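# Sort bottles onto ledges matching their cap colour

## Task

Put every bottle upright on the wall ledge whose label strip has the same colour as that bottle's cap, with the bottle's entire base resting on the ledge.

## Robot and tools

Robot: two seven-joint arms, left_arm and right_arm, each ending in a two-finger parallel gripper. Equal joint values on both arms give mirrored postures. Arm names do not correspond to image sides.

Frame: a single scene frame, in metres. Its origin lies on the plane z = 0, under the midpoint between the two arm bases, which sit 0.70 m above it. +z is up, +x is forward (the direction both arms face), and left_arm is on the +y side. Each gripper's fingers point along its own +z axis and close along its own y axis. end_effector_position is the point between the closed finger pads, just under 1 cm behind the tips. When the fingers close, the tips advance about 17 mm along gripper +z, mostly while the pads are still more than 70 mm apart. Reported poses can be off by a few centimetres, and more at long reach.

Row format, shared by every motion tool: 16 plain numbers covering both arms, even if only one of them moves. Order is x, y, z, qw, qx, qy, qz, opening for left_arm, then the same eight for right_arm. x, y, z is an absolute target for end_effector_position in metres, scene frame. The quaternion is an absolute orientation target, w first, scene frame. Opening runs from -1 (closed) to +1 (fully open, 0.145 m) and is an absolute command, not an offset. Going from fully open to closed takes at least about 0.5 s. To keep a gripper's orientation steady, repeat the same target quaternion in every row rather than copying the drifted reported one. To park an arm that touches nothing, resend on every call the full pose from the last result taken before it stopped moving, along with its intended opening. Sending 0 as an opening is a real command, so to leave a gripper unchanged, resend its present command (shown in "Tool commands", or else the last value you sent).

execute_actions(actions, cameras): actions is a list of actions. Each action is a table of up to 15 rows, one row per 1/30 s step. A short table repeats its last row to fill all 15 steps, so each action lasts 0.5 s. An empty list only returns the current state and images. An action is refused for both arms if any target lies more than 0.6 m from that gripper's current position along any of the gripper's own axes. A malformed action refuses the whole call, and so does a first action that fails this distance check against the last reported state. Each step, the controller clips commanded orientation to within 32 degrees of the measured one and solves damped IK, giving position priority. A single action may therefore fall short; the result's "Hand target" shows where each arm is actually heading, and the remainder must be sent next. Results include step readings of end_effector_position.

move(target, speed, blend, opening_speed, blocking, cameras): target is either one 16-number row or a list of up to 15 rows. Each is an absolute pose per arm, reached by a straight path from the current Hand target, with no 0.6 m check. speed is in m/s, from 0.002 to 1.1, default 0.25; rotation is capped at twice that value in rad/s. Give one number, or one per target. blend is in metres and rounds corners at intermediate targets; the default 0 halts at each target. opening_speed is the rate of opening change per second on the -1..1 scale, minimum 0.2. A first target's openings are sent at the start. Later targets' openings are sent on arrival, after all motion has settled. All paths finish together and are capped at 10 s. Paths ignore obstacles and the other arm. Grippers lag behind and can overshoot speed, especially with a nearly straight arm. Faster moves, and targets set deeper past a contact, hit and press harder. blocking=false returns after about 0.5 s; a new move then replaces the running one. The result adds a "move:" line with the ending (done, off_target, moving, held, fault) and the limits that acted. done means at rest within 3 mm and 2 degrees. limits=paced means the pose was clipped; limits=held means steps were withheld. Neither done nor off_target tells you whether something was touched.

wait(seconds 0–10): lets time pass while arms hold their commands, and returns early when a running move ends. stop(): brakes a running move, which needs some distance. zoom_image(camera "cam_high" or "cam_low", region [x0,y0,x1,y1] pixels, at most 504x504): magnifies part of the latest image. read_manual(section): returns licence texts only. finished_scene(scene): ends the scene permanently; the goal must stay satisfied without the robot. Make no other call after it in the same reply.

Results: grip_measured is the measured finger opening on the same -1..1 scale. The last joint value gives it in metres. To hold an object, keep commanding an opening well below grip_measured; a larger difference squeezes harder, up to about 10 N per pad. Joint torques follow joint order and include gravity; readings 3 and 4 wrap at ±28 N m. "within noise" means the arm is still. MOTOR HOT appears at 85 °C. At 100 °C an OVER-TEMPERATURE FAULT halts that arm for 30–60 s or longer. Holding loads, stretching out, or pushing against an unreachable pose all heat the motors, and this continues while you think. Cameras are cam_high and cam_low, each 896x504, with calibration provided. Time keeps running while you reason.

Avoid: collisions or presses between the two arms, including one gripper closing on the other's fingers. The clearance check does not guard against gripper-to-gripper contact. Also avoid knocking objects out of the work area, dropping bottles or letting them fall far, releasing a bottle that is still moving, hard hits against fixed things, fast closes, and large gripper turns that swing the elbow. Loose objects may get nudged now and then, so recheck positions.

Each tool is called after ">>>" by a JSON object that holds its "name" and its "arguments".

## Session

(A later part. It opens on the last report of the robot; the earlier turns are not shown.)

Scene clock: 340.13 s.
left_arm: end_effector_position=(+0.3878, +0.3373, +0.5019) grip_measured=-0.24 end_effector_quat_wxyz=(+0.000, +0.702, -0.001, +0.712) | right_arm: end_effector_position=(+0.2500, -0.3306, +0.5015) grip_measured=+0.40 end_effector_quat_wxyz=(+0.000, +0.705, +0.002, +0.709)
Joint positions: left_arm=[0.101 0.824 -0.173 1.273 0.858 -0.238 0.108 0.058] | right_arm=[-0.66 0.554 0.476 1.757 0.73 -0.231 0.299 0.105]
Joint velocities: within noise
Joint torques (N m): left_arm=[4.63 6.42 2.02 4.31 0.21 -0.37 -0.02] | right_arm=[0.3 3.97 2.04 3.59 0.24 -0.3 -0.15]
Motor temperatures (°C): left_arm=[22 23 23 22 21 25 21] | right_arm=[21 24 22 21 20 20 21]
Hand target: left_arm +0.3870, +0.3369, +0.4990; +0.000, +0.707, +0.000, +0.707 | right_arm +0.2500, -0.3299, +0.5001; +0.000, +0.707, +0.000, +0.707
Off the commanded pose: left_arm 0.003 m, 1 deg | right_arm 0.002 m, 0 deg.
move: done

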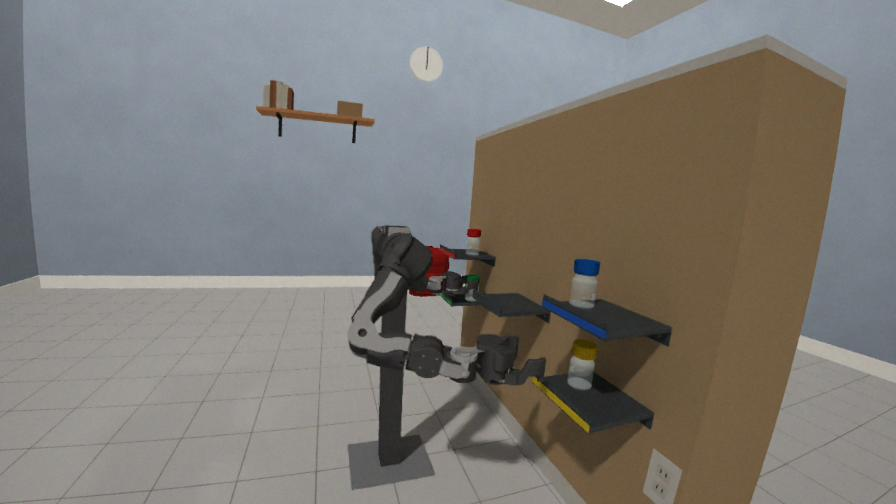

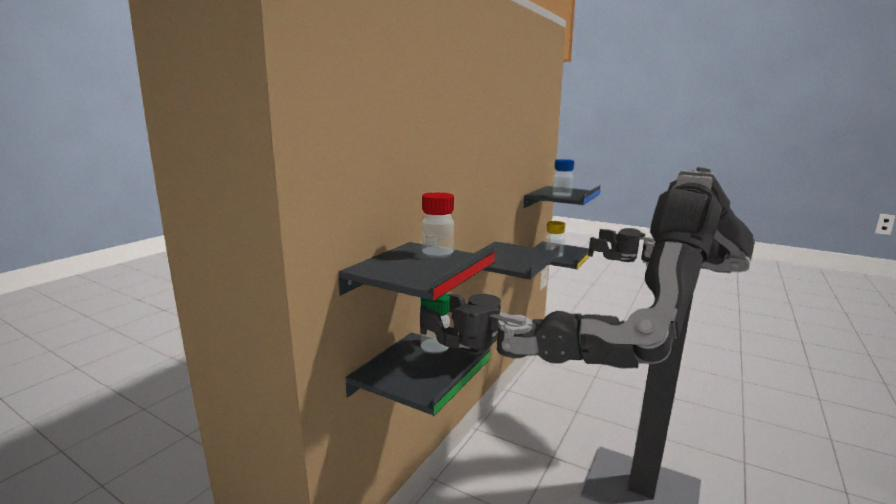

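>>> {"name": "move", "arguments": {"target": [[0.387,0.337,0.492,0,0.7071,0,0.7071,-0.8,0.25,-0.33,0.50,0,0.7071,0,0.7071,0.4],[0.387,0.337,0.494,0,0.7071,0,0.7071,0.4,0.25,-0.33,0.50,0,0.7071,0,0.7071,0.4],[0.26,0.335,0.497,0,0.7071,0,0.7071,0.4,0.25,-0.33,0.50,0,0.7071,0,0.7071,0.4]], "speed": [0.05,0.05,0.2], "opening_speed": 1}}

>>> {"name": "zoom_image", "arguments": {"camera": "cam_low", "region": [320, 150, 640, 420]}}

>>> {"name": "zoom_image", "arguments": {"camera": "cam_high", "region": [420, 200, 680, 440]}}

Scene clock: 354.70 s.
left_arm: end_effector_position=(+0.2599, +0.3359, +0.4963) grip_measured=+0.40 end_effector_quat_wxyz=(-0.002, +0.708, +0.002, +0.706) | right_arm: end_effector_position=(+0.2500, -0.3306, +0.5015) grip_measured=+0.40 end_effector_quat_wxyz=(+0.000, +0.705, +0.002, +0.709)
Joint positions: left_arm=[-0.749 0.873 0.259 1.706 0.929 -0.461 0.061 0.105] | right_arm=[-0.66 0.554 0.476 1.757 0.73 -0.231 0.299 0.105]
Joint velocities: within noise
Joint torques (N m): left_arm=[0.8 5.02 2.54 3.56 0.21 -0.69 0.22] | right_arm=[0.28 3.89 2.09 3.56 0.24 -0.27 -0.14]
Motor temperatures (°C): left_arm=[22 24 24 22 21 25 21] | right_arm=[21 24 22 21 20 20 21]
Hand target: left_arm +0.2600, +0.3351, +0.4970; +0.000, +0.707, +0.000, +0.707 | right_arm +0.2500, -0.3299, +0.5001; +0.000, +0.707, +0.000, +0.707
Off the commanded pose: left_arm 0.001 m, 0 deg | right_arm 0.002 m, 0 deg.
move: done; target 2's new opening was sent with left_arm's hand 0.008 m and 2 deg from that target

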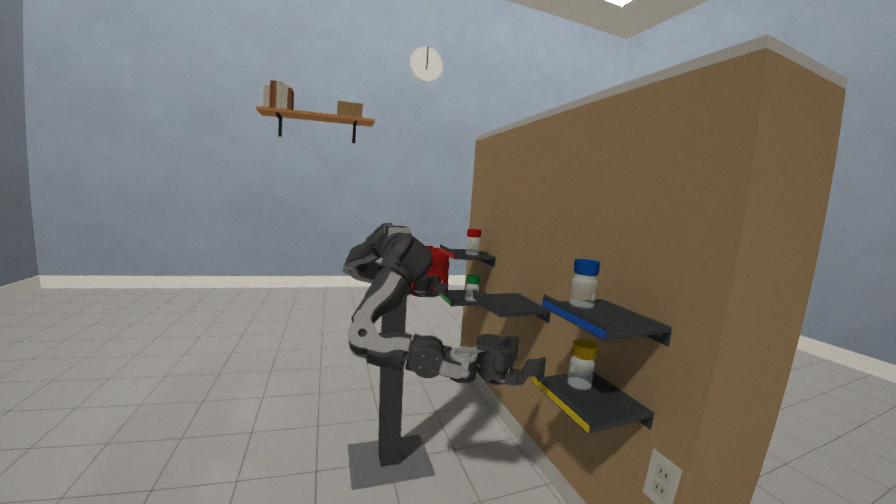

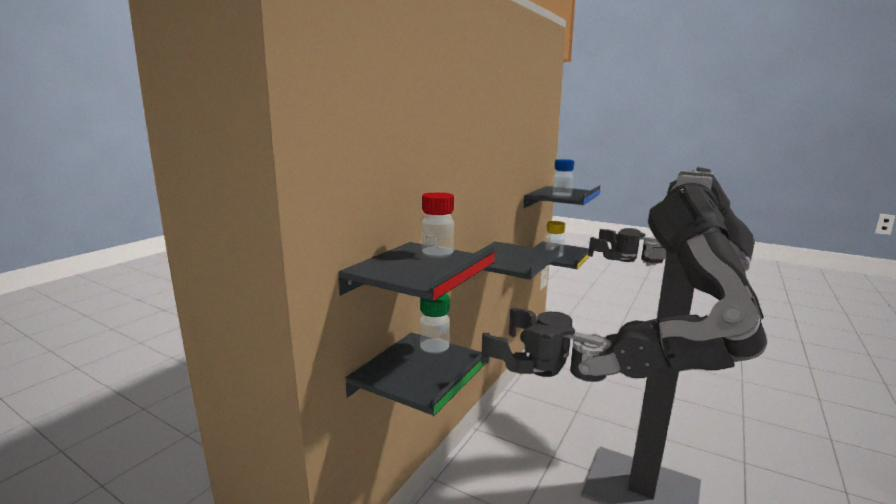

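Scaled by 1.575 from the camera's 896x504 image, which has a finer 1280x720 frame.

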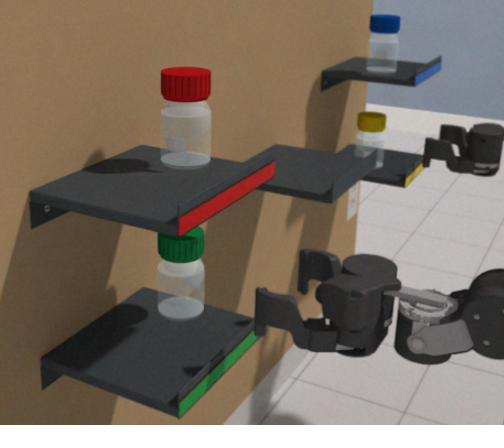

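Scaled by 1.938 from the camera's 896x504 image, which has a finer 1280x720 frame.

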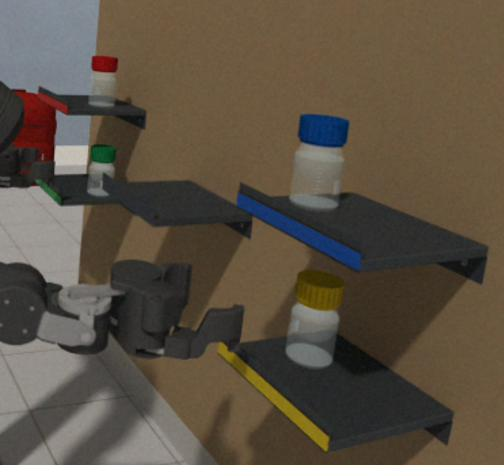

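All four bottles are upright on their matching ledges.

>>> {"name": "finished_scene", "arguments": {"scene": 2}}

The scene is finished: the task was done.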